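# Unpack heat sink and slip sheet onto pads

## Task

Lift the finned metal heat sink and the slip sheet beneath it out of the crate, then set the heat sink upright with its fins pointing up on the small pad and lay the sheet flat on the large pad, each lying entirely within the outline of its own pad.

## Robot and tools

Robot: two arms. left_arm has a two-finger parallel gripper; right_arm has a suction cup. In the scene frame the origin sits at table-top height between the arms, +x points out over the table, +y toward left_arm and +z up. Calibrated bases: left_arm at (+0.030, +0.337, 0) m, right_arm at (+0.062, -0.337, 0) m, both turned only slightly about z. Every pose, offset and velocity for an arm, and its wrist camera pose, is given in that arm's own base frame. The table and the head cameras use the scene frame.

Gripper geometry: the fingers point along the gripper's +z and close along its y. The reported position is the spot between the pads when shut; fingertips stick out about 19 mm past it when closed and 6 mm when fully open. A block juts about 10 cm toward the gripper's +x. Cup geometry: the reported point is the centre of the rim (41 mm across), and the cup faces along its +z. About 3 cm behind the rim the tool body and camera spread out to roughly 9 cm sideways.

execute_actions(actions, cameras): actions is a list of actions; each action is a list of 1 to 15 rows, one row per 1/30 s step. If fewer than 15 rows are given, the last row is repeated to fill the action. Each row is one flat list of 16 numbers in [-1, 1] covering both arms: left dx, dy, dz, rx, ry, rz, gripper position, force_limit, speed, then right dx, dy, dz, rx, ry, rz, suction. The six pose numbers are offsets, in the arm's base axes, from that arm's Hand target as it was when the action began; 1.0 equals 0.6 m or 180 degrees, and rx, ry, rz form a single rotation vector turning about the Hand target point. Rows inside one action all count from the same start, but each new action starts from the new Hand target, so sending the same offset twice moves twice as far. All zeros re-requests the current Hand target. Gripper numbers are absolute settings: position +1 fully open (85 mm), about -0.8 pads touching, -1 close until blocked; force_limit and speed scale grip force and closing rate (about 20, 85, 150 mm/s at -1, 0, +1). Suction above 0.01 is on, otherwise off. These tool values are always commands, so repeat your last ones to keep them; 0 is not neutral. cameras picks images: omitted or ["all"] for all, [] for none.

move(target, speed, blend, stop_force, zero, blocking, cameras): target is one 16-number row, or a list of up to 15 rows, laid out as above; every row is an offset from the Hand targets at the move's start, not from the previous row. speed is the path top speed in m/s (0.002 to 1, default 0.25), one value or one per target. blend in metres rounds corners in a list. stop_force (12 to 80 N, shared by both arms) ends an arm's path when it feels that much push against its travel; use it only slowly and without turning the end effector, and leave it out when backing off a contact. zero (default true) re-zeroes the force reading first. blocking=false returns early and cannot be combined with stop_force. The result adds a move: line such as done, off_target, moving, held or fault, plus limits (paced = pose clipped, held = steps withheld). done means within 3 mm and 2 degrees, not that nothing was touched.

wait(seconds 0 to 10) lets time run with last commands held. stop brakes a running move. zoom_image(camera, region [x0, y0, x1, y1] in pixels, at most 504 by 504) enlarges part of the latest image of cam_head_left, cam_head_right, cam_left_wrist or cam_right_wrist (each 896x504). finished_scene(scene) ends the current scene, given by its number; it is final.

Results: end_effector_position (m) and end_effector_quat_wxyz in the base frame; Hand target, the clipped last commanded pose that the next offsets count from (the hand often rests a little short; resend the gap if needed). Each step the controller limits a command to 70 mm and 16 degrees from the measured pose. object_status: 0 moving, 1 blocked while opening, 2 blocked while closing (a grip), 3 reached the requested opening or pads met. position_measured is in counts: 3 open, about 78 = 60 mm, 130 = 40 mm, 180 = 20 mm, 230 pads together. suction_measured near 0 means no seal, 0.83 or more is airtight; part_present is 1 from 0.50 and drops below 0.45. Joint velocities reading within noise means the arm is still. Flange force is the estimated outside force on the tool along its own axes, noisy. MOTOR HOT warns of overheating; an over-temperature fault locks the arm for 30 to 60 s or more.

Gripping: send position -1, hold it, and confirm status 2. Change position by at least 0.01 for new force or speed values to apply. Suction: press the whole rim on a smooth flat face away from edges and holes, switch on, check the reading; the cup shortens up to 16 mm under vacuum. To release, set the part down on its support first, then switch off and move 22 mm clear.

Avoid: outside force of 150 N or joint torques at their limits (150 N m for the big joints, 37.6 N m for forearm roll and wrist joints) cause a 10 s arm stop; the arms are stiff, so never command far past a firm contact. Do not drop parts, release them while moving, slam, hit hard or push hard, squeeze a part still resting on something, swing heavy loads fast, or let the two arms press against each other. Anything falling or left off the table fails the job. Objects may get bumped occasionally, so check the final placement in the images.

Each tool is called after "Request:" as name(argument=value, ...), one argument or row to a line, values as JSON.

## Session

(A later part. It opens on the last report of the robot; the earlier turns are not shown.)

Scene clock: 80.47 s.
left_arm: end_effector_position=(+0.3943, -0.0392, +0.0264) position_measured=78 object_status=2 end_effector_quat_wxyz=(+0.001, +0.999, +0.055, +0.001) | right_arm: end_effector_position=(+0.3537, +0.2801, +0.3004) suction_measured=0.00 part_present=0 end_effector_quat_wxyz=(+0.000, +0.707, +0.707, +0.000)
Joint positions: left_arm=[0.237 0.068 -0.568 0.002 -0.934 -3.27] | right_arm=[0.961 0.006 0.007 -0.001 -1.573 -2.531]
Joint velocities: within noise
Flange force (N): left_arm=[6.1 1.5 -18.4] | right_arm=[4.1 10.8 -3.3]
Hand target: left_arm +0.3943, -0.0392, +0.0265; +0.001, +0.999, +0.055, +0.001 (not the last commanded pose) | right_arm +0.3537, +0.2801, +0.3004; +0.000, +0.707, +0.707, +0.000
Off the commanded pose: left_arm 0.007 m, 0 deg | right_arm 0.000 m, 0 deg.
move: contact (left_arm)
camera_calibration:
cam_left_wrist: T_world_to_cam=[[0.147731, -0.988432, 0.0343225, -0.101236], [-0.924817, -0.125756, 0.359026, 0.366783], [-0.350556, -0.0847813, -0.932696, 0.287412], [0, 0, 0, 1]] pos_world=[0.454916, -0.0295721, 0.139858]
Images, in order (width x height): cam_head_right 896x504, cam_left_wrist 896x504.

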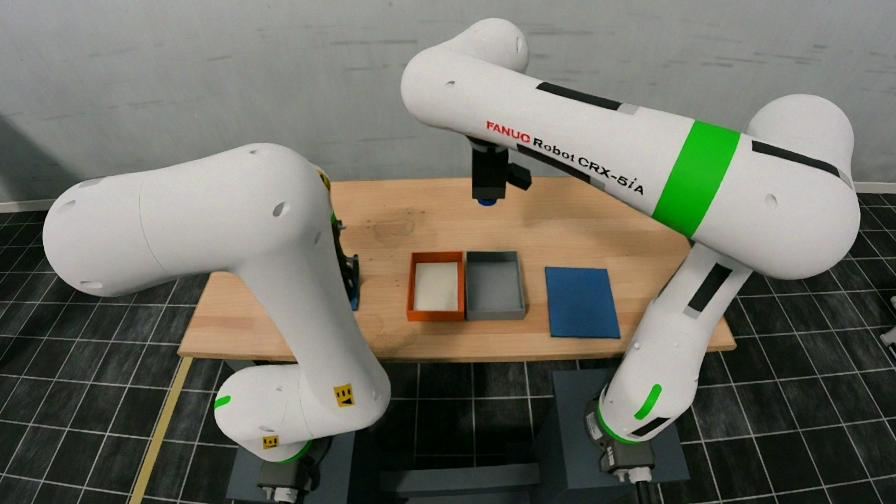

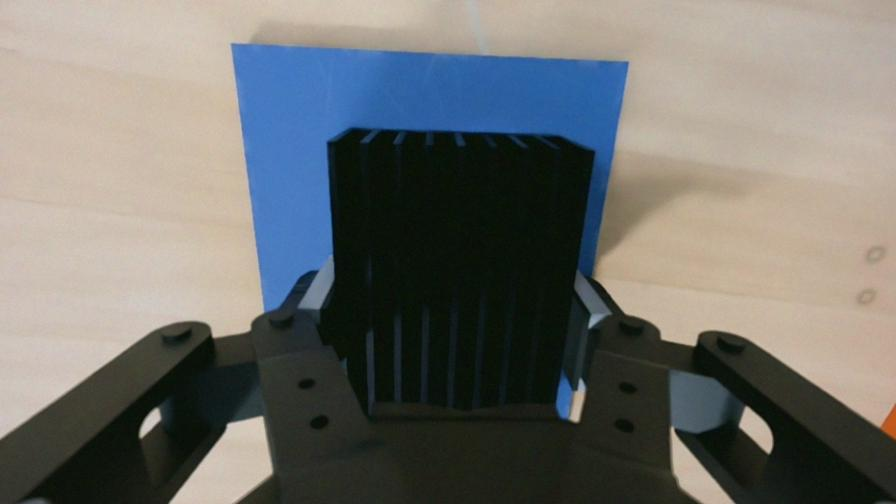

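Request:
move(
  target=[0,0,0,0,0,0,1,-0.8,-1,0,0,0,0,0,0,0],
  cameras=["cam_left_wrist"],
)

Request:
move(
  target=[0,0,0.13,0,0,0,1,-0.8,-1,0,0,0,0,0,0,0],
  cameras=["cam_left_wrist"],
  speed=0.08,
)

Request:
move(
  target=[-0.1,0.1,0.15,0,0,0,1,-0.8,-1,-0.041,0.1965,-0.25,0,0,0.5,0],
)

Request:
zoom_image(
  camera="cam_head_right",
  region=[380, 180, 580, 340],
)

Scene clock: 103.13 s.
left_arm: end_effector_position=(+0.3943, -0.0392, +0.0265) position_measured=3 object_status=0 end_effector_quat_wxyz=(+0.001, +0.999, +0.055, +0.001) | right_arm: end_effector_position=(+0.3537, +0.2801, +0.3004) suction_measured=0.00 part_present=0 end_effector_quat_wxyz=(+0.000, +0.707, +0.707, +0.000)
Joint positions: left_arm=[0.237 0.068 -0.568 0.002 -0.934 -3.27] | right_arm=[0.961 0.006 0.007 -0.001 -1.573 -2.531]
Joint velocities: within noise
Flange force (N): left_arm=[6.8 1.4 3.8] | right_arm=[4.3 10.5 -3.1]
Hand target: left_arm +0.3943, -0.0392, +0.0265; +0.001, +0.999, +0.055, +0.001 | right_arm +0.3537, +0.2801, +0.3004; +0.000, +0.707, +0.707, +0.000
Off the commanded pose: left_arm 0.000 m, 0 deg | right_arm 0.000 m, 0 deg.
move: done
camera_calibration:
cam_left_wrist: T_world_to_cam=[[0.147659, -0.988449, 0.0341393, -0.101162], [-0.924826, -0.125755, 0.359002, 0.366698], [-0.350562, -0.0845827, -0.932712, 0.287387], [0, 0, 0, 1]] pos_world=[0.454816, -0.0295718, 0.139857]
Images, in order (width x height): cam_left_wrist 896x504.

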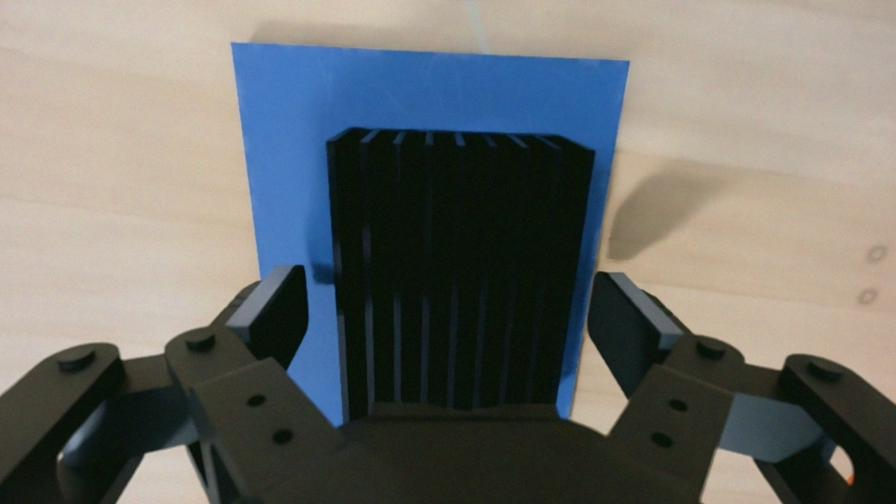

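Scene clock: 104.43 s.
left_arm: end_effector_position=(+0.3943, -0.0392, +0.1045) position_measured=3 object_status=3 end_effector_quat_wxyz=(+0.001, +0.999, +0.055, +0.001) | right_arm: end_effector_position=(+0.3537, +0.2801, +0.3004) suction_measured=0.00 part_present=0 end_effector_quat_wxyz=(+0.000, +0.707, +0.707, +0.000)
Joint positions: left_arm=[0.237 -0.043 -0.47 0.002 -1.143 -3.27] | right_arm=[0.961 0.006 0.007 -0.001 -1.573 -2.531]
Joint velocities: within noise
Flange force (N): left_arm=[7.5 1.2 1.6] | right_arm=[4.6 11.2 -3.9]
Hand target: left_arm +0.3943, -0.0392, +0.1045; +0.001, +0.999, +0.055, +0.001 | right_arm +0.3537, +0.2801, +0.3004; +0.000, +0.707, +0.707, +0.000
Off the commanded pose: left_arm 0.000 m, 0 deg | right_arm 0.000 m, 0 deg.
move: done
camera_calibration:
cam_left_wrist: T_world_to_cam=[[0.147728, -0.988432, 0.0343236, -0.103912], [-0.924817, -0.125753, 0.359026, 0.338779], [-0.350556, -0.0847814, -0.932696, 0.360162], [0, 0, 0, 1]] pos_world=[0.454916, -0.0295721, 0.217858]
Images, in order (width x height): cam_left_wrist 896x504.

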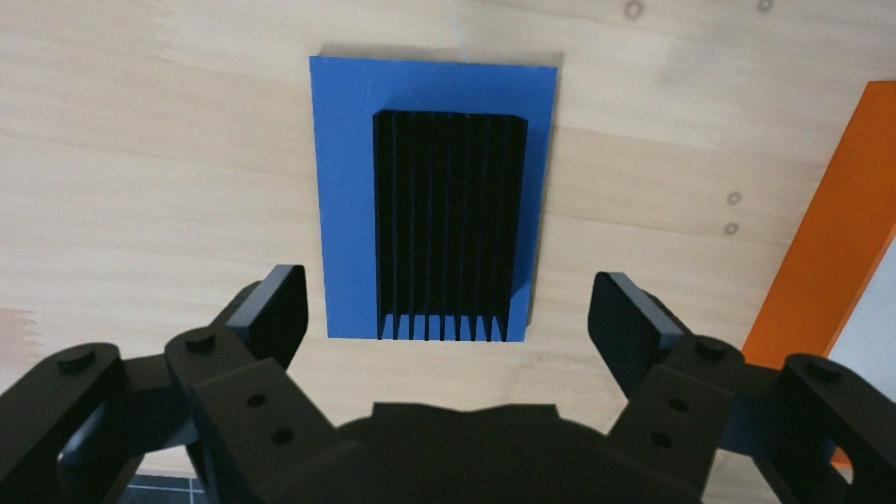

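Scene clock: 107.97 s.
left_arm: end_effector_position=(+0.3343, +0.0209, +0.1944) position_measured=3 object_status=3 end_effector_quat_wxyz=(+0.001, +0.999, +0.055, +0.001) | right_arm: end_effector_position=(+0.3290, +0.3979, +0.1504) suction_measured=0.00 part_present=0 end_effector_quat_wxyz=(+0.000, +0.000, +1.000, -0.001)
Joint positions: left_arm=[0.463 -0.286 -0.454 0.002 -1.403 -3.495] | right_arm=[1.135 0.229 -0.1 0.001 -1.243 -1.134]
Joint velocities: within noise
Flange force (N): left_arm=[8.9 0.5 -0.2] | right_arm=[-7.9 5.9 0.6]
Hand target: left_arm +0.3343, +0.0208, +0.1945; +0.001, +0.999, +0.055, +0.001 | right_arm +0.3291, +0.3980, +0.1504; +0.000, +0.000, +1.000, -0.001
Off the commanded pose: left_arm 0.000 m, 0 deg | right_arm 0.000 m, 0 deg.
move: done
camera_calibration:
cam_left_wrist: T_world_to_cam=[[0.147622, -0.988458, 0.0340323, -0.03868], [-0.924797, -0.125752, 0.359077, 0.258443], [-0.350653, -0.0844806, -0.932687, 0.428055], [0, 0, 0, 1]] pos_world=[0.394816, 0.0304284, 0.307757]
cam_right_wrist: T_world_to_cam=[[0.0275908, -0.998212, -0.0530318, 0.408951], [-0.883763, -0.0491498, 0.465347, 0.264762], [-0.467121, 0.0340283, -0.883538, 0.341951], [0, 0, 0, 1]] pos_world=[0.382436, 0.409597, 0.200608]

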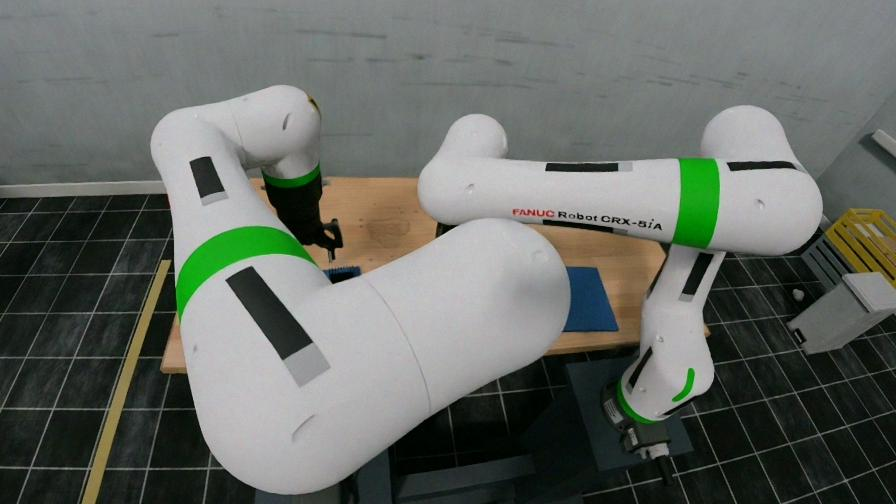

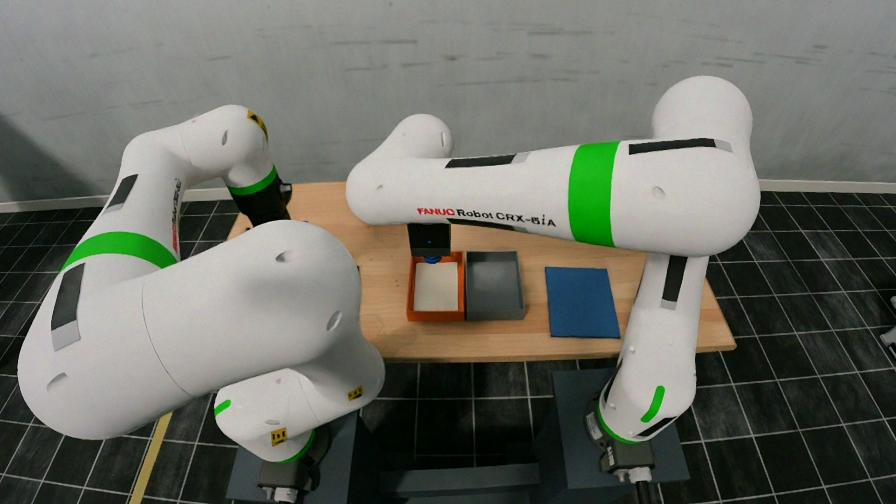

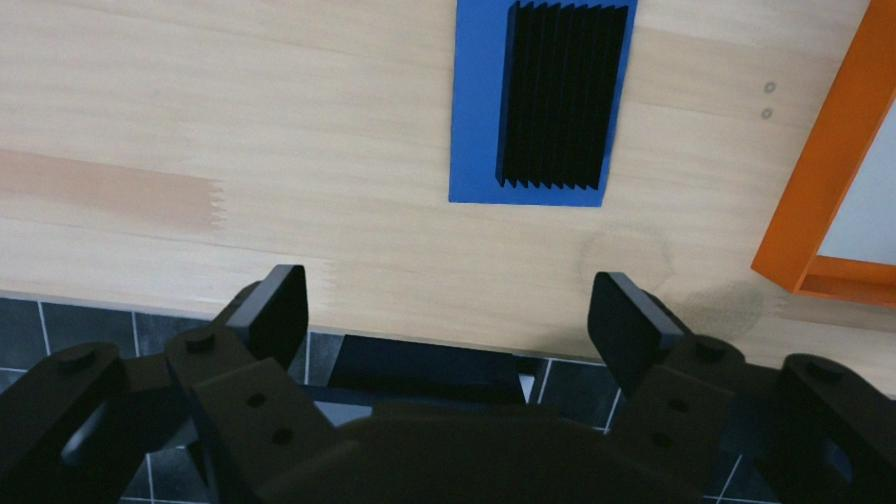

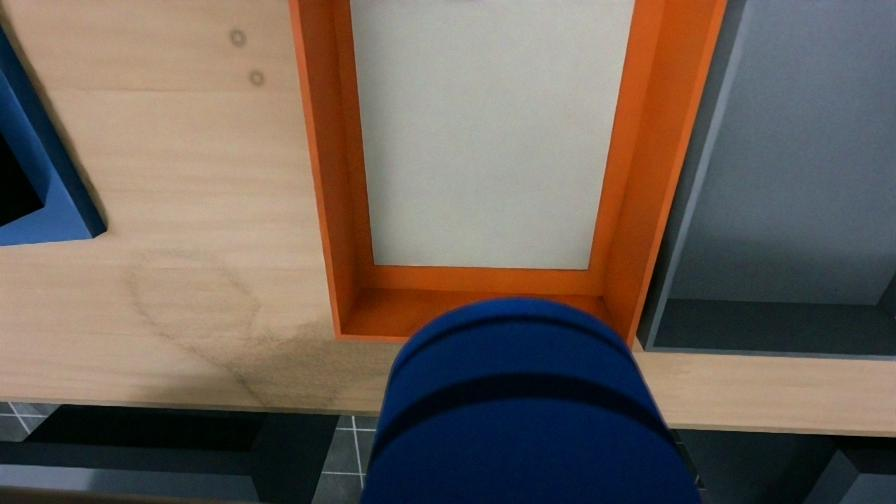

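Scaled by 2.520 from the camera's 896x504 image, which has a finer 1280x720 frame.

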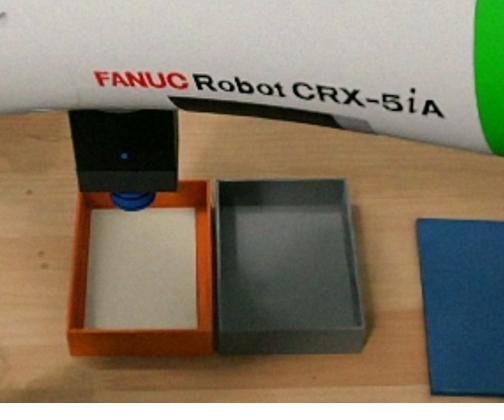

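Request:
move(
  target=[0,0,0,0,0,0,1,-0.8,-1,0,0.002,-0.19,0,0,0,1],
  cameras=["cam_right_wrist","cam_head_right"],
  speed=0.12,
)

Request:
move(
  target=[0,0,0,0,0,0,1,-0.8,-1,0,0,-0.07,0,0,0,1],
  cameras=["cam_right_wrist"],
  speed=0.02,
  stop_force=12,
)

Request:
zoom_image(
  camera="cam_right_wrist",
  region=[250, 0, 750, 400],
)

Scene clock: 116.77 s.
left_arm: end_effector_position=(+0.3343, +0.0208, +0.1945) position_measured=3 object_status=3 end_effector_quat_wxyz=(+0.001, +0.999, +0.055, +0.001) | right_arm: end_effector_position=(+0.3291, +0.3992, +0.0364) suction_measured=0.00 part_present=0 end_effector_quat_wxyz=(+0.000, +0.000, +1.000, -0.001)
Joint positions: left_arm=[0.463 -0.286 -0.454 0.002 -1.403 -3.495] | right_arm=[1.136 0.356 -0.231 0.001 -0.985 -1.135]
Joint velocities: within noise
Flange force (N): left_arm=[9.1 0.5 -0.3] | right_arm=[-8.1 5.6 1.4]
Hand target: left_arm +0.3343, +0.0208, +0.1945; +0.001, +0.999, +0.055, +0.001 | right_arm +0.3291, +0.3992, +0.0364; +0.000, +0.000, +1.000, -0.001
Off the commanded pose: left_arm 0.000 m, 0 deg | right_arm 0.000 m, 0 deg.
move: done
camera_calibration:
cam_right_wrist: T_world_to_cam=[[0.0274988, -0.998205, -0.0532053, 0.404149], [-0.883808, -0.0491462, 0.46526, 0.317983], [-0.46704, 0.0342292, -0.883573, 0.241123], [0, 0, 0, 1]] pos_world=[0.382537, 0.410797, 0.086608]
Images, in order (width x height): cam_head_right 896x504, cam_right_wrist 896x504.

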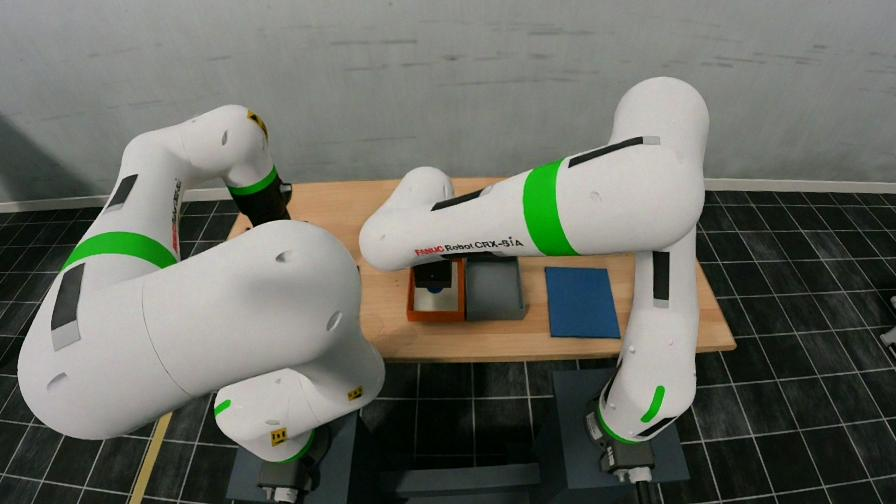

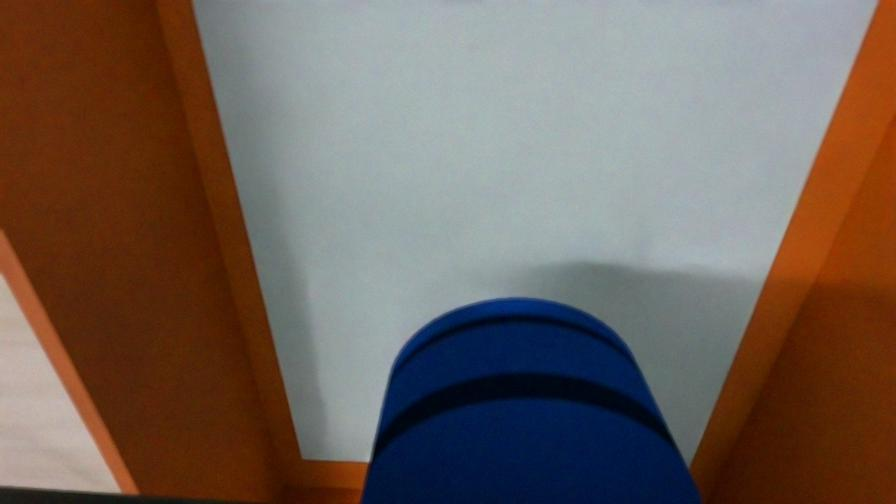

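Scene clock: 119.50 s.
left_arm: end_effector_position=(+0.3343, +0.0208, +0.1945) position_measured=3 object_status=3 end_effector_quat_wxyz=(+0.001, +0.999, +0.055, +0.001) | right_arm: end_effector_position=(+0.3291, +0.3992, -0.0056) suction_measured=0.95 part_present=1 end_effector_quat_wxyz=(+0.000, +0.000, +1.000, -0.001)
Joint positions: left_arm=[0.463 -0.286 -0.454 0.002 -1.403 -3.495] | right_arm=[1.136 0.418 -0.261 0.001 -0.892 -1.135]
Joint velocities: within noise
Flange force (N): left_arm=[8.7 0.4 0.0] | right_arm=[-8.2 6.3 2.7]
Hand target: left_arm +0.3343, +0.0208, +0.1945; +0.001, +0.999, +0.055, +0.001 | right_arm +0.3291, +0.3992, -0.0056; +0.000, +0.000, +1.000, -0.001
Off the commanded pose: left_arm 0.000 m, 0 deg | right_arm 0.000 m, 0 deg.
move: done
camera_calibration:
cam_right_wrist: T_world_to_cam=[[0.0275028, -0.998205, -0.0532075, 0.402012], [-0.883808, -0.0491508, 0.46526, 0.337531], [-0.46704, 0.0342293, -0.883573, 0.20401], [0, 0, 0, 1]] pos_world=[0.382537, 0.410897, 0.044608]
Images, in order (width x height): cam_right_wrist 896x504.

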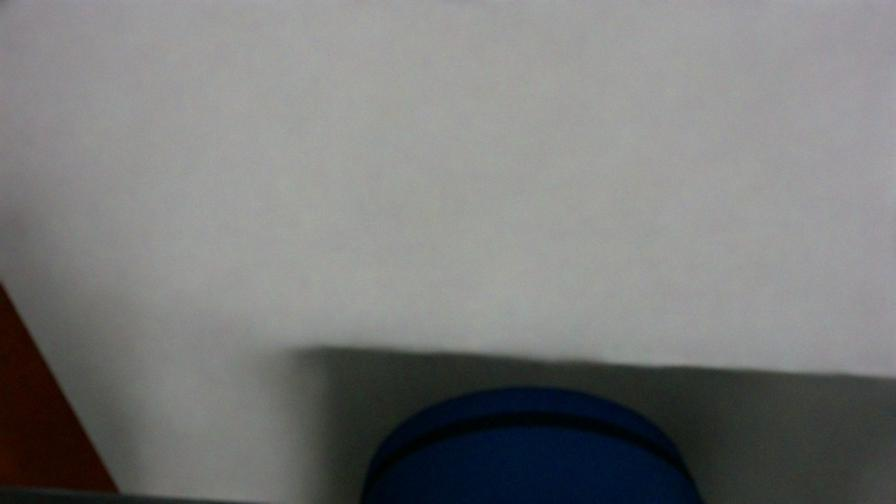

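Scaled by 1.008 from the camera's 896x504 image, which has a finer 1280x720 frame.

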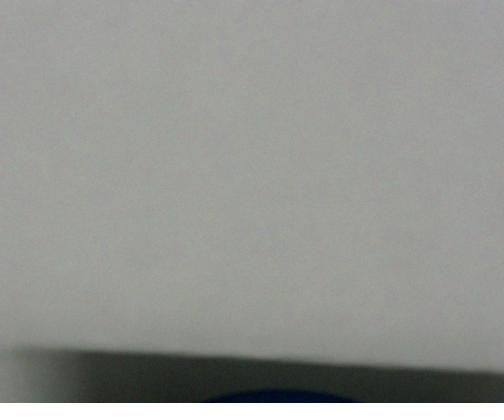

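Request:
move(
  target=[
    [0,0,0,0,0,0,1,-0.8,-1,0,0,0.02,0,0,0,1],
    [0,0,0,0,0,0,1,-0.8,-1,0,0,0.22,0,0,0,1],
    [0,0,0,0,0,0,1,-0.8,-1,-0.068,-0.608,0.2,0,0,-0.0195,1],
    [0,0,0,0,0,0,1,-0.8,-1,-0.068,-0.608,0.12,0,0,-0.0195,1],
  ],
  speed=[0.03,0.1,0.2,0.1],
  blend=[0,0.03,0.03,0],
)

Request:
zoom_image(
  camera="cam_head_right",
  region=[500, 230, 660, 350],
)

Request:
zoom_image(
  camera="cam_head_left",
  region=[500, 230, 660, 350],
)

Scene clock: 133.17 s.
left_arm: end_effector_position=(+0.3343, +0.0208, +0.1945) position_measured=3 object_status=3 end_effector_quat_wxyz=(+0.001, +0.999, +0.055, +0.001) | right_arm: end_effector_position=(+0.2883, +0.0344, +0.0664) suction_measured=0.95 part_present=1 end_effector_quat_wxyz=(+0.000, +0.030, +1.000, -0.001)
Joint positions: left_arm=[0.463 -0.286 -0.454 0.002 -1.403 -3.495] | right_arm=[0.584 -0.274 -0.806 0.001 -1.039 -0.645]
Joint velocities: within noise
Flange force (N): left_arm=[8.6 0.0 -0.3] | right_arm=[-14.2 -2.3 2.5]
Hand target: left_arm +0.3343, +0.0208, +0.1945; +0.001, +0.999, +0.055, +0.001 | right_arm +0.2883, +0.0344, +0.0664; +0.000, +0.030, +1.000, -0.001
Off the commanded pose: left_arm 0.000 m, 0 deg | right_arm 0.000 m, 0 deg.
move: done; blend cut to 0.024 m at target 3
camera_calibration:
cam_left_wrist: T_world_to_cam=[[0.147659, -0.988449, 0.0341393, -0.0387313], [-0.924826, -0.125755, 0.359002, 0.258441], [-0.350562, -0.0845827, -0.932712, 0.428124], [0, 0, 0, 1]] pos_world=[0.394816, 0.0304282, 0.307857]
cam_right_wrist: T_world_to_cam=[[-0.0337076, -0.998007, -0.0533413, 0.0604583], [-0.885125, 0.00502438, 0.465326, 0.248546], [-0.464131, 0.0628987, -0.88353, 0.259231], [0, 0, 0, 1]] pos_world=[0.342349, 0.0427838, 0.116608]

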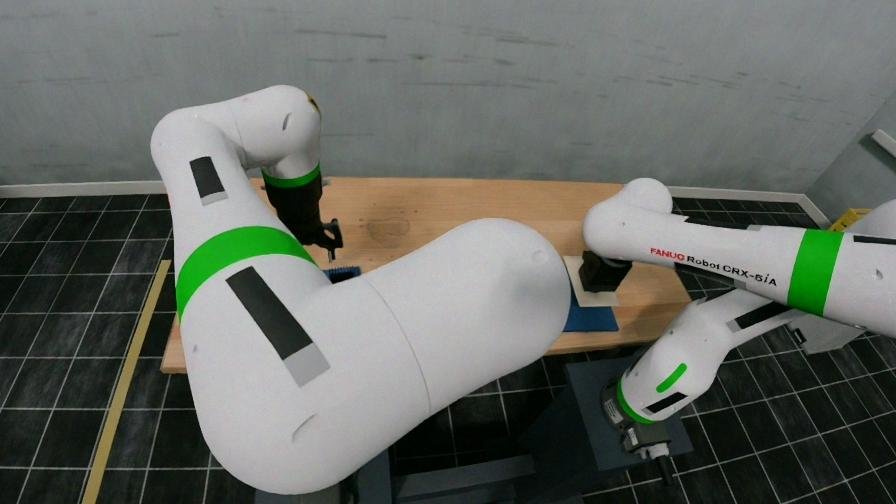

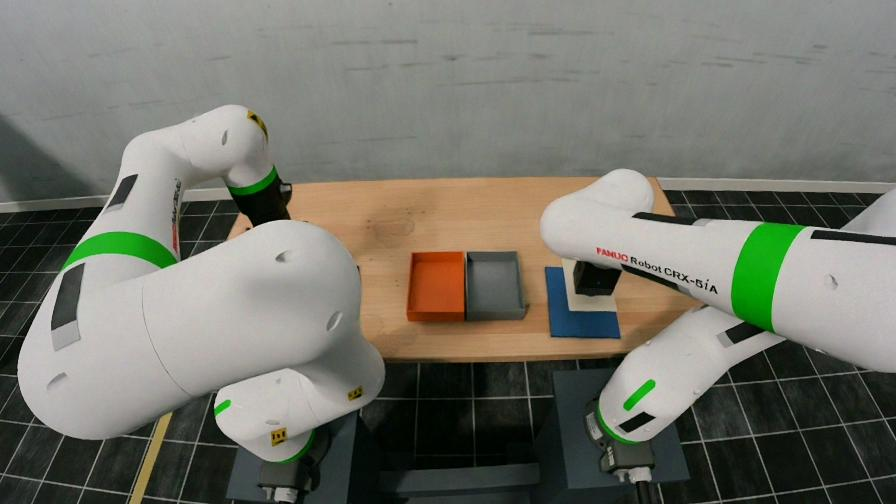

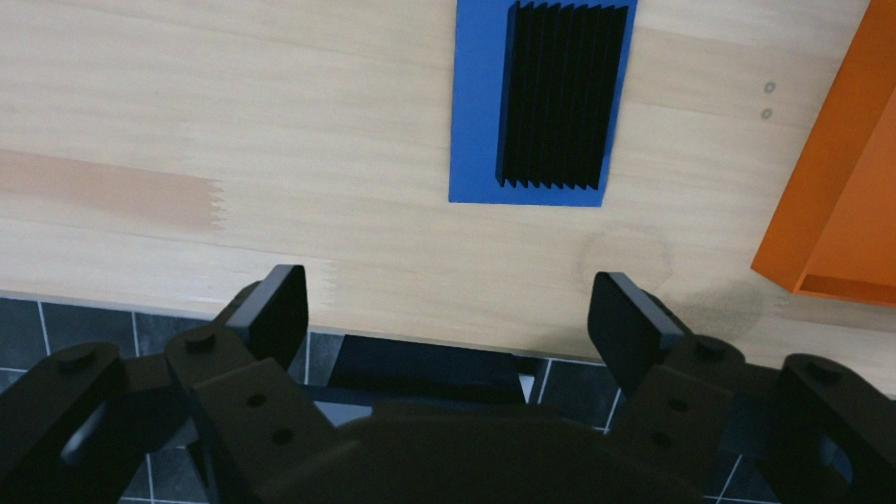

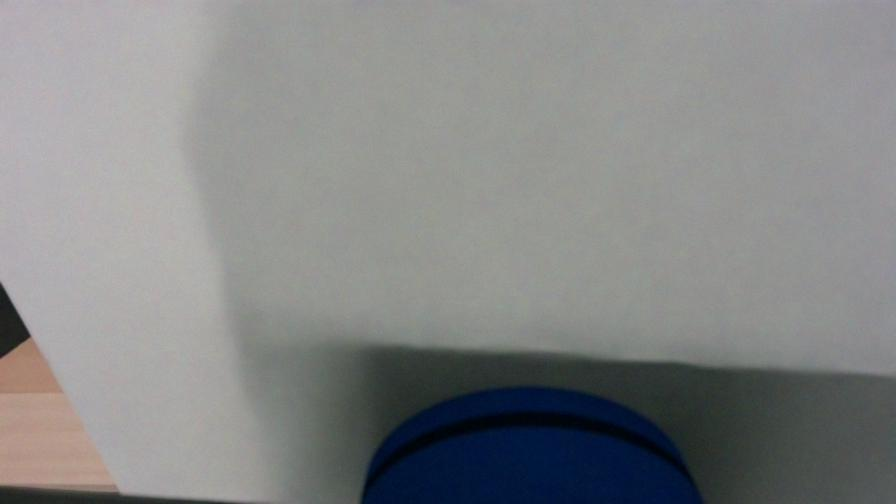

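Scaled by 3.150 from the camera's 896x504 image, which has a finer 1280x720 frame.

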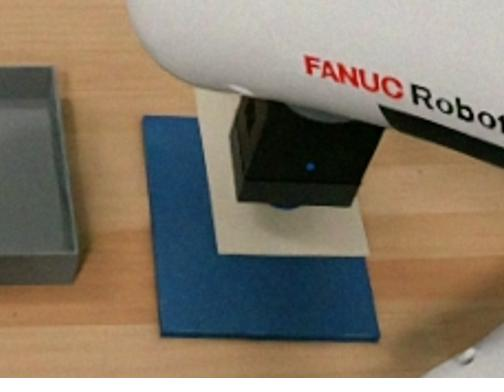

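Scaled by 3.150 from the camera's 896x504 image, which has a finer 1280x720 frame.

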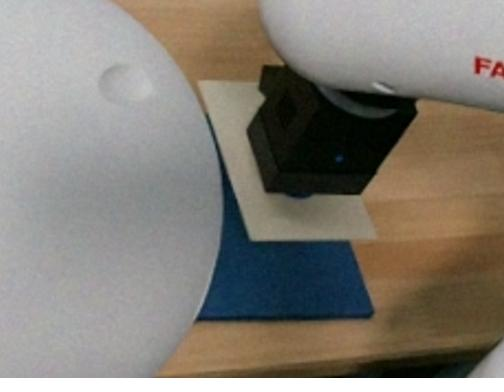

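Request:
move(
  target=[
    [0,0,0,0,0,0,1,-0.8,-1,0,0.007,-0.09,0,0,0,1],
    [0,0,0,0,0,0,1,-0.8,-1,0,0.007,-0.125,0,0,0,1],
  ],
  speed=[0.04,0.015],
  stop_force=12,
  cameras=["cam_head_right"],
)

Request:
zoom_image(
  camera="cam_head_right",
  region=[500, 230, 660, 350],
)

Scene clock: 141.70 s.
left_arm: end_effector_position=(+0.3343, +0.0208, +0.1945) position_measured=3 object_status=3 end_effector_quat_wxyz=(+0.001, +0.999, +0.055, +0.001) | right_arm: end_effector_position=(+0.2884, +0.0386, -0.0046) suction_measured=0.95 part_present=1 end_effector_quat_wxyz=(+0.000, +0.030, +1.000, -0.001)
Joint positions: left_arm=[0.463 -0.286 -0.454 0.002 -1.403 -3.495] | right_arm=[0.598 -0.112 -0.891 0.002 -0.792 -0.659]
Joint velocities: within noise
Flange force (N): left_arm=[8.9 0.4 -0.2] | right_arm=[-1.4 -4.9 -39.3]
Hand target: left_arm +0.3343, +0.0208, +0.1945; +0.001, +0.999, +0.055, +0.001 | right_arm +0.2884, +0.0386, -0.0046; +0.000, +0.030, +1.000, -0.001 (not the last commanded pose)
Off the commanded pose: left_arm 0.000 m, 0 deg | right_arm 0.004 m, 0 deg.
move: contact (right_arm); path passed 1 of 2 targets
Images, in order (width x height): cam_head_right 896x504.

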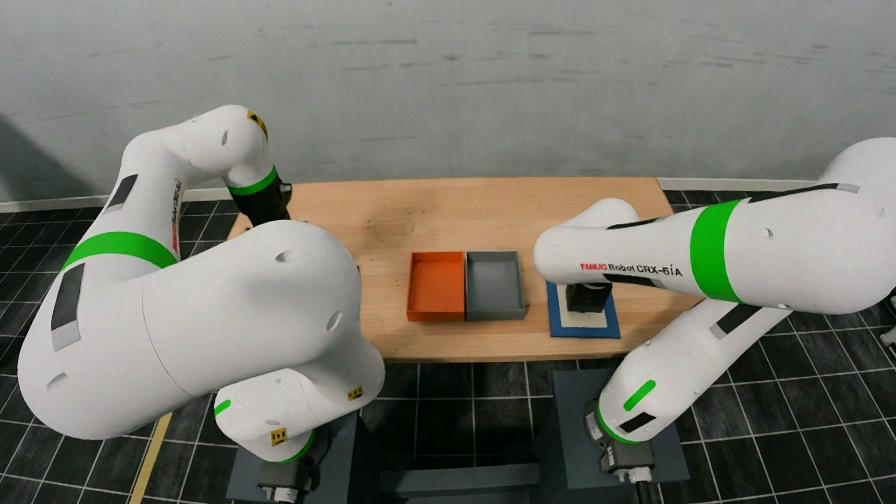

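Scaled by 3.150 from the camera's 896x504 image, which has a finer 1280x720 frame.

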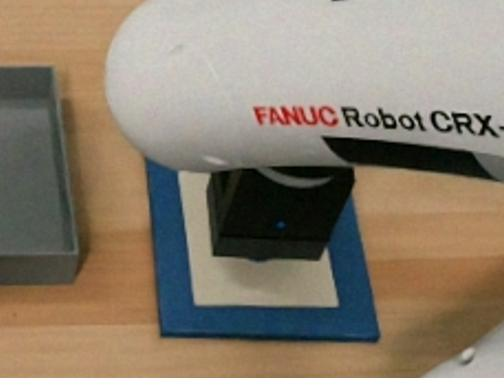

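Request:
move(
  target=[0,0,0,0,0,0,1,-0.8,-1,0,0,0.002,0,0,0,0],
  cameras=[],
)

Request:
wait(
  seconds=0.7,
  cameras=[],
)

Request:
move(
  target=[
    [0,0,0,0,0,0,1,-0.8,-1,0,0,0.06,0,0,0,0],
    [0,0,0,0,0,0,1,-0.8,-1,-0.0,0.15,0.35,0,0,0,0],
  ],
  speed=[0.05,0.2],
)

Request:
zoom_image(
  camera="cam_head_right",
  region=[500, 230, 660, 350],
)

Scene clock: 144.87 s.
left_arm: end_effector_position=(+0.3343, +0.0208, +0.1945) position_measured=3 object_status=3 end_effector_quat_wxyz=(+0.001, +0.999, +0.055, +0.001) | right_arm: end_effector_position=(+0.2884, +0.0386, -0.0034) suction_measured=0.00 part_present=0 end_effector_quat_wxyz=(+0.000, +0.030, +1.000, -0.001)
Joint positions: left_arm=[0.463 -0.286 -0.454 0.002 -1.403 -3.495] | right_arm=[0.598 -0.115 -0.89 0.002 -0.797 -0.659]
Joint velocities: within noise
Flange force (N): left_arm=[8.8 0.6 -0.2] | right_arm=[-12.7 -4.1 -15.0]
Hand target: left_arm +0.3343, +0.0208, +0.1945; +0.001, +0.999, +0.055, +0.001 | right_arm +0.2884, +0.0386, -0.0034; +0.000, +0.030, +1.000, -0.001
Off the commanded pose: left_arm 0.000 m, 0 deg | right_arm 0.000 m, 0 deg.
move: done
No camera images: "cameras" was empty.

Scene clock: 145.57 s.
left_arm: end_effector_position=(+0.3343, +0.0208, +0.1945) position_measured=3 object_status=3 end_effector_quat_wxyz=(+0.001, +0.999, +0.055, +0.001) | right_arm: end_effector_position=(+0.2884, +0.0386, -0.0034) suction_measured=0.00 part_present=0 end_effector_quat_wxyz=(+0.000, +0.030, +1.000, -0.001)
Joint positions: left_arm=[0.463 -0.286 -0.454 0.002 -1.403 -3.495] | right_arm=[0.598 -0.115 -0.89 0.002 -0.797 -0.659]
Joint velocities: within noise
Flange force (N): left_arm=[9.5 0.1 -0.6] | right_arm=[-10.5 -2.4 -15.0]
Hand target: left_arm +0.3343, +0.0208, +0.1945; +0.001, +0.999, +0.055, +0.001 | right_arm +0.2884, +0.0386, -0.0034; +0.000, +0.030, +1.000, -0.001
Off the commanded pose: left_arm 0.000 m, 0 deg | right_arm 0.000 m, 0 deg.
wait: 0.70 s; at rest by 0.17 s
No camera images: "cameras" was empty.

Scene clock: 147.67 s.
left_arm: end_effector_position=(+0.3343, +0.0208, +0.1945) position_measured=3 object_status=3 end_effector_quat_wxyz=(+0.001, +0.999, +0.055, +0.001) | right_arm: end_effector_position=(+0.2884, +0.1286, +0.2066) suction_measured=0.00 part_present=0 end_effector_quat_wxyz=(+0.000, +0.030, +1.000, -0.001)
Joint positions: left_arm=[0.463 -0.286 -0.454 0.002 -1.403 -3.495] | right_arm=[0.845 -0.339 -0.503 0.001 -1.408 -0.905]
Joint velocities: within noise
Flange force (N): left_arm=[8.8 0.8 0.1] | right_arm=[-11.7 1.6 -1.1]
Hand target: left_arm +0.3343, +0.0208, +0.1945; +0.001, +0.999, +0.055, +0.001 | right_arm +0.2884, +0.1286, +0.2066; +0.000, +0.030, +1.000, -0.001
Off the commanded pose: left_arm 0.000 m, 0 deg | right_arm 0.000 m, 0 deg.
move: done
camera_calibration:
cam_left_wrist: T_world_to_cam=[[0.147659, -0.988449, 0.0341393, -0.0387313], [-0.924826, -0.125755, 0.359002, 0.258441], [-0.350562, -0.0845827, -0.932712, 0.428124], [0, 0, 0, 1]] pos_world=[0.394816, 0.0304282, 0.307857]
cam_right_wrist: T_world_to_cam=[[-0.0335636, -0.998026, -0.0530826, 0.161835], [-0.885167, 0.00502281, 0.465247, 0.182869], [-0.464062, 0.0626023, -0.883588, 0.377208], [0, 0, 0, 1]] pos_world=[0.342349, 0.136983, 0.256808]

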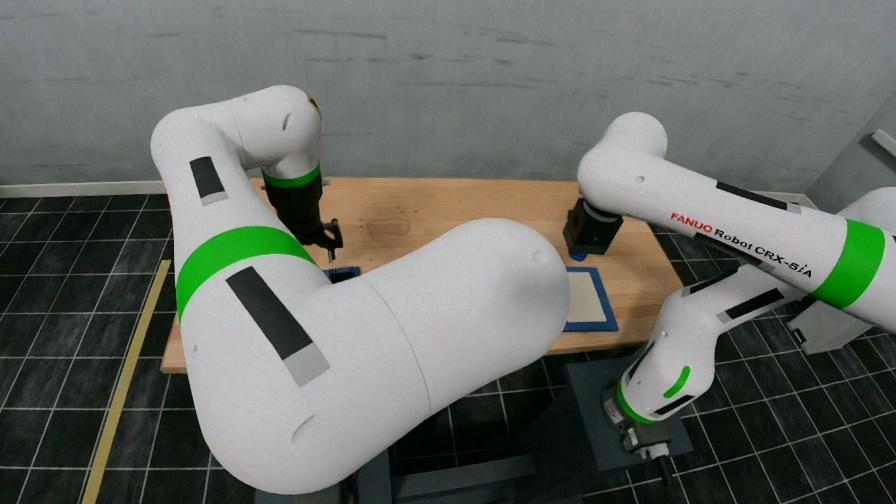

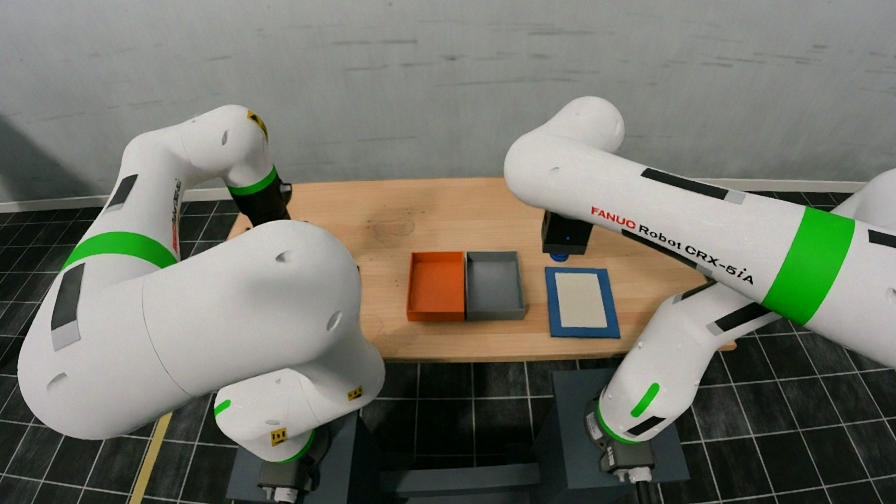

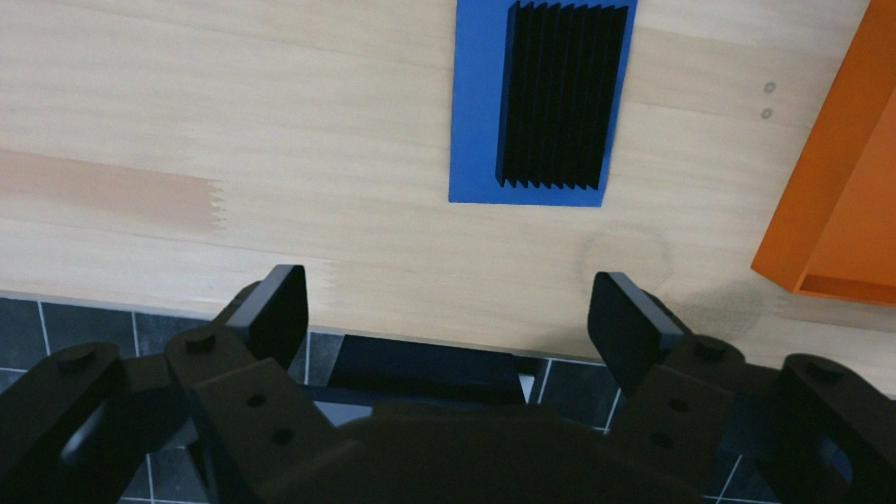

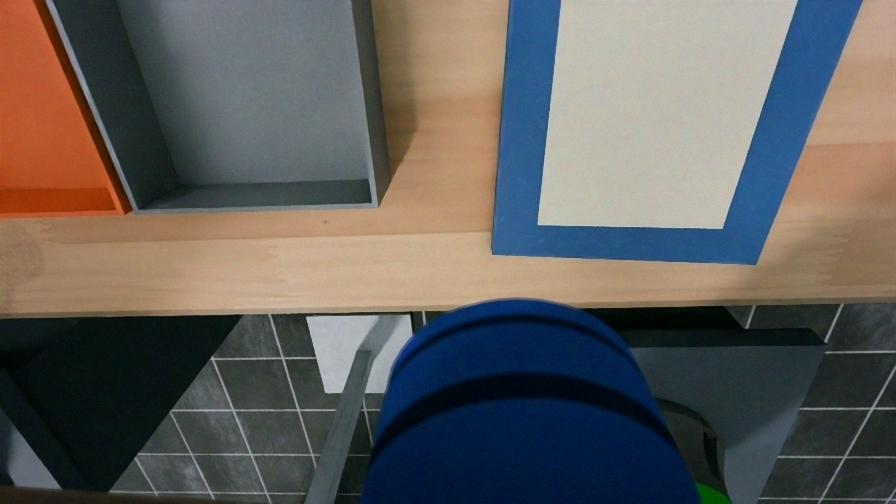

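Scaled by 3.150 from the camera's 896x504 image, which has a finer 1280x720 frame.

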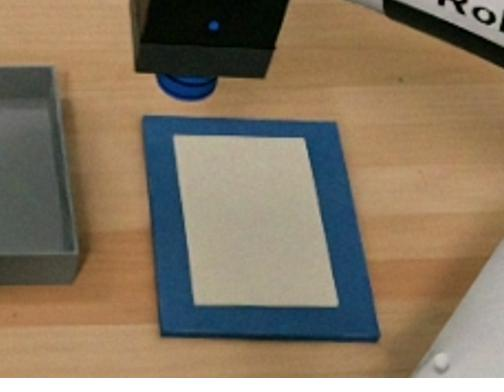

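Request:
finished_scene(
  scene=1,
)

The scene is finished: the task was done.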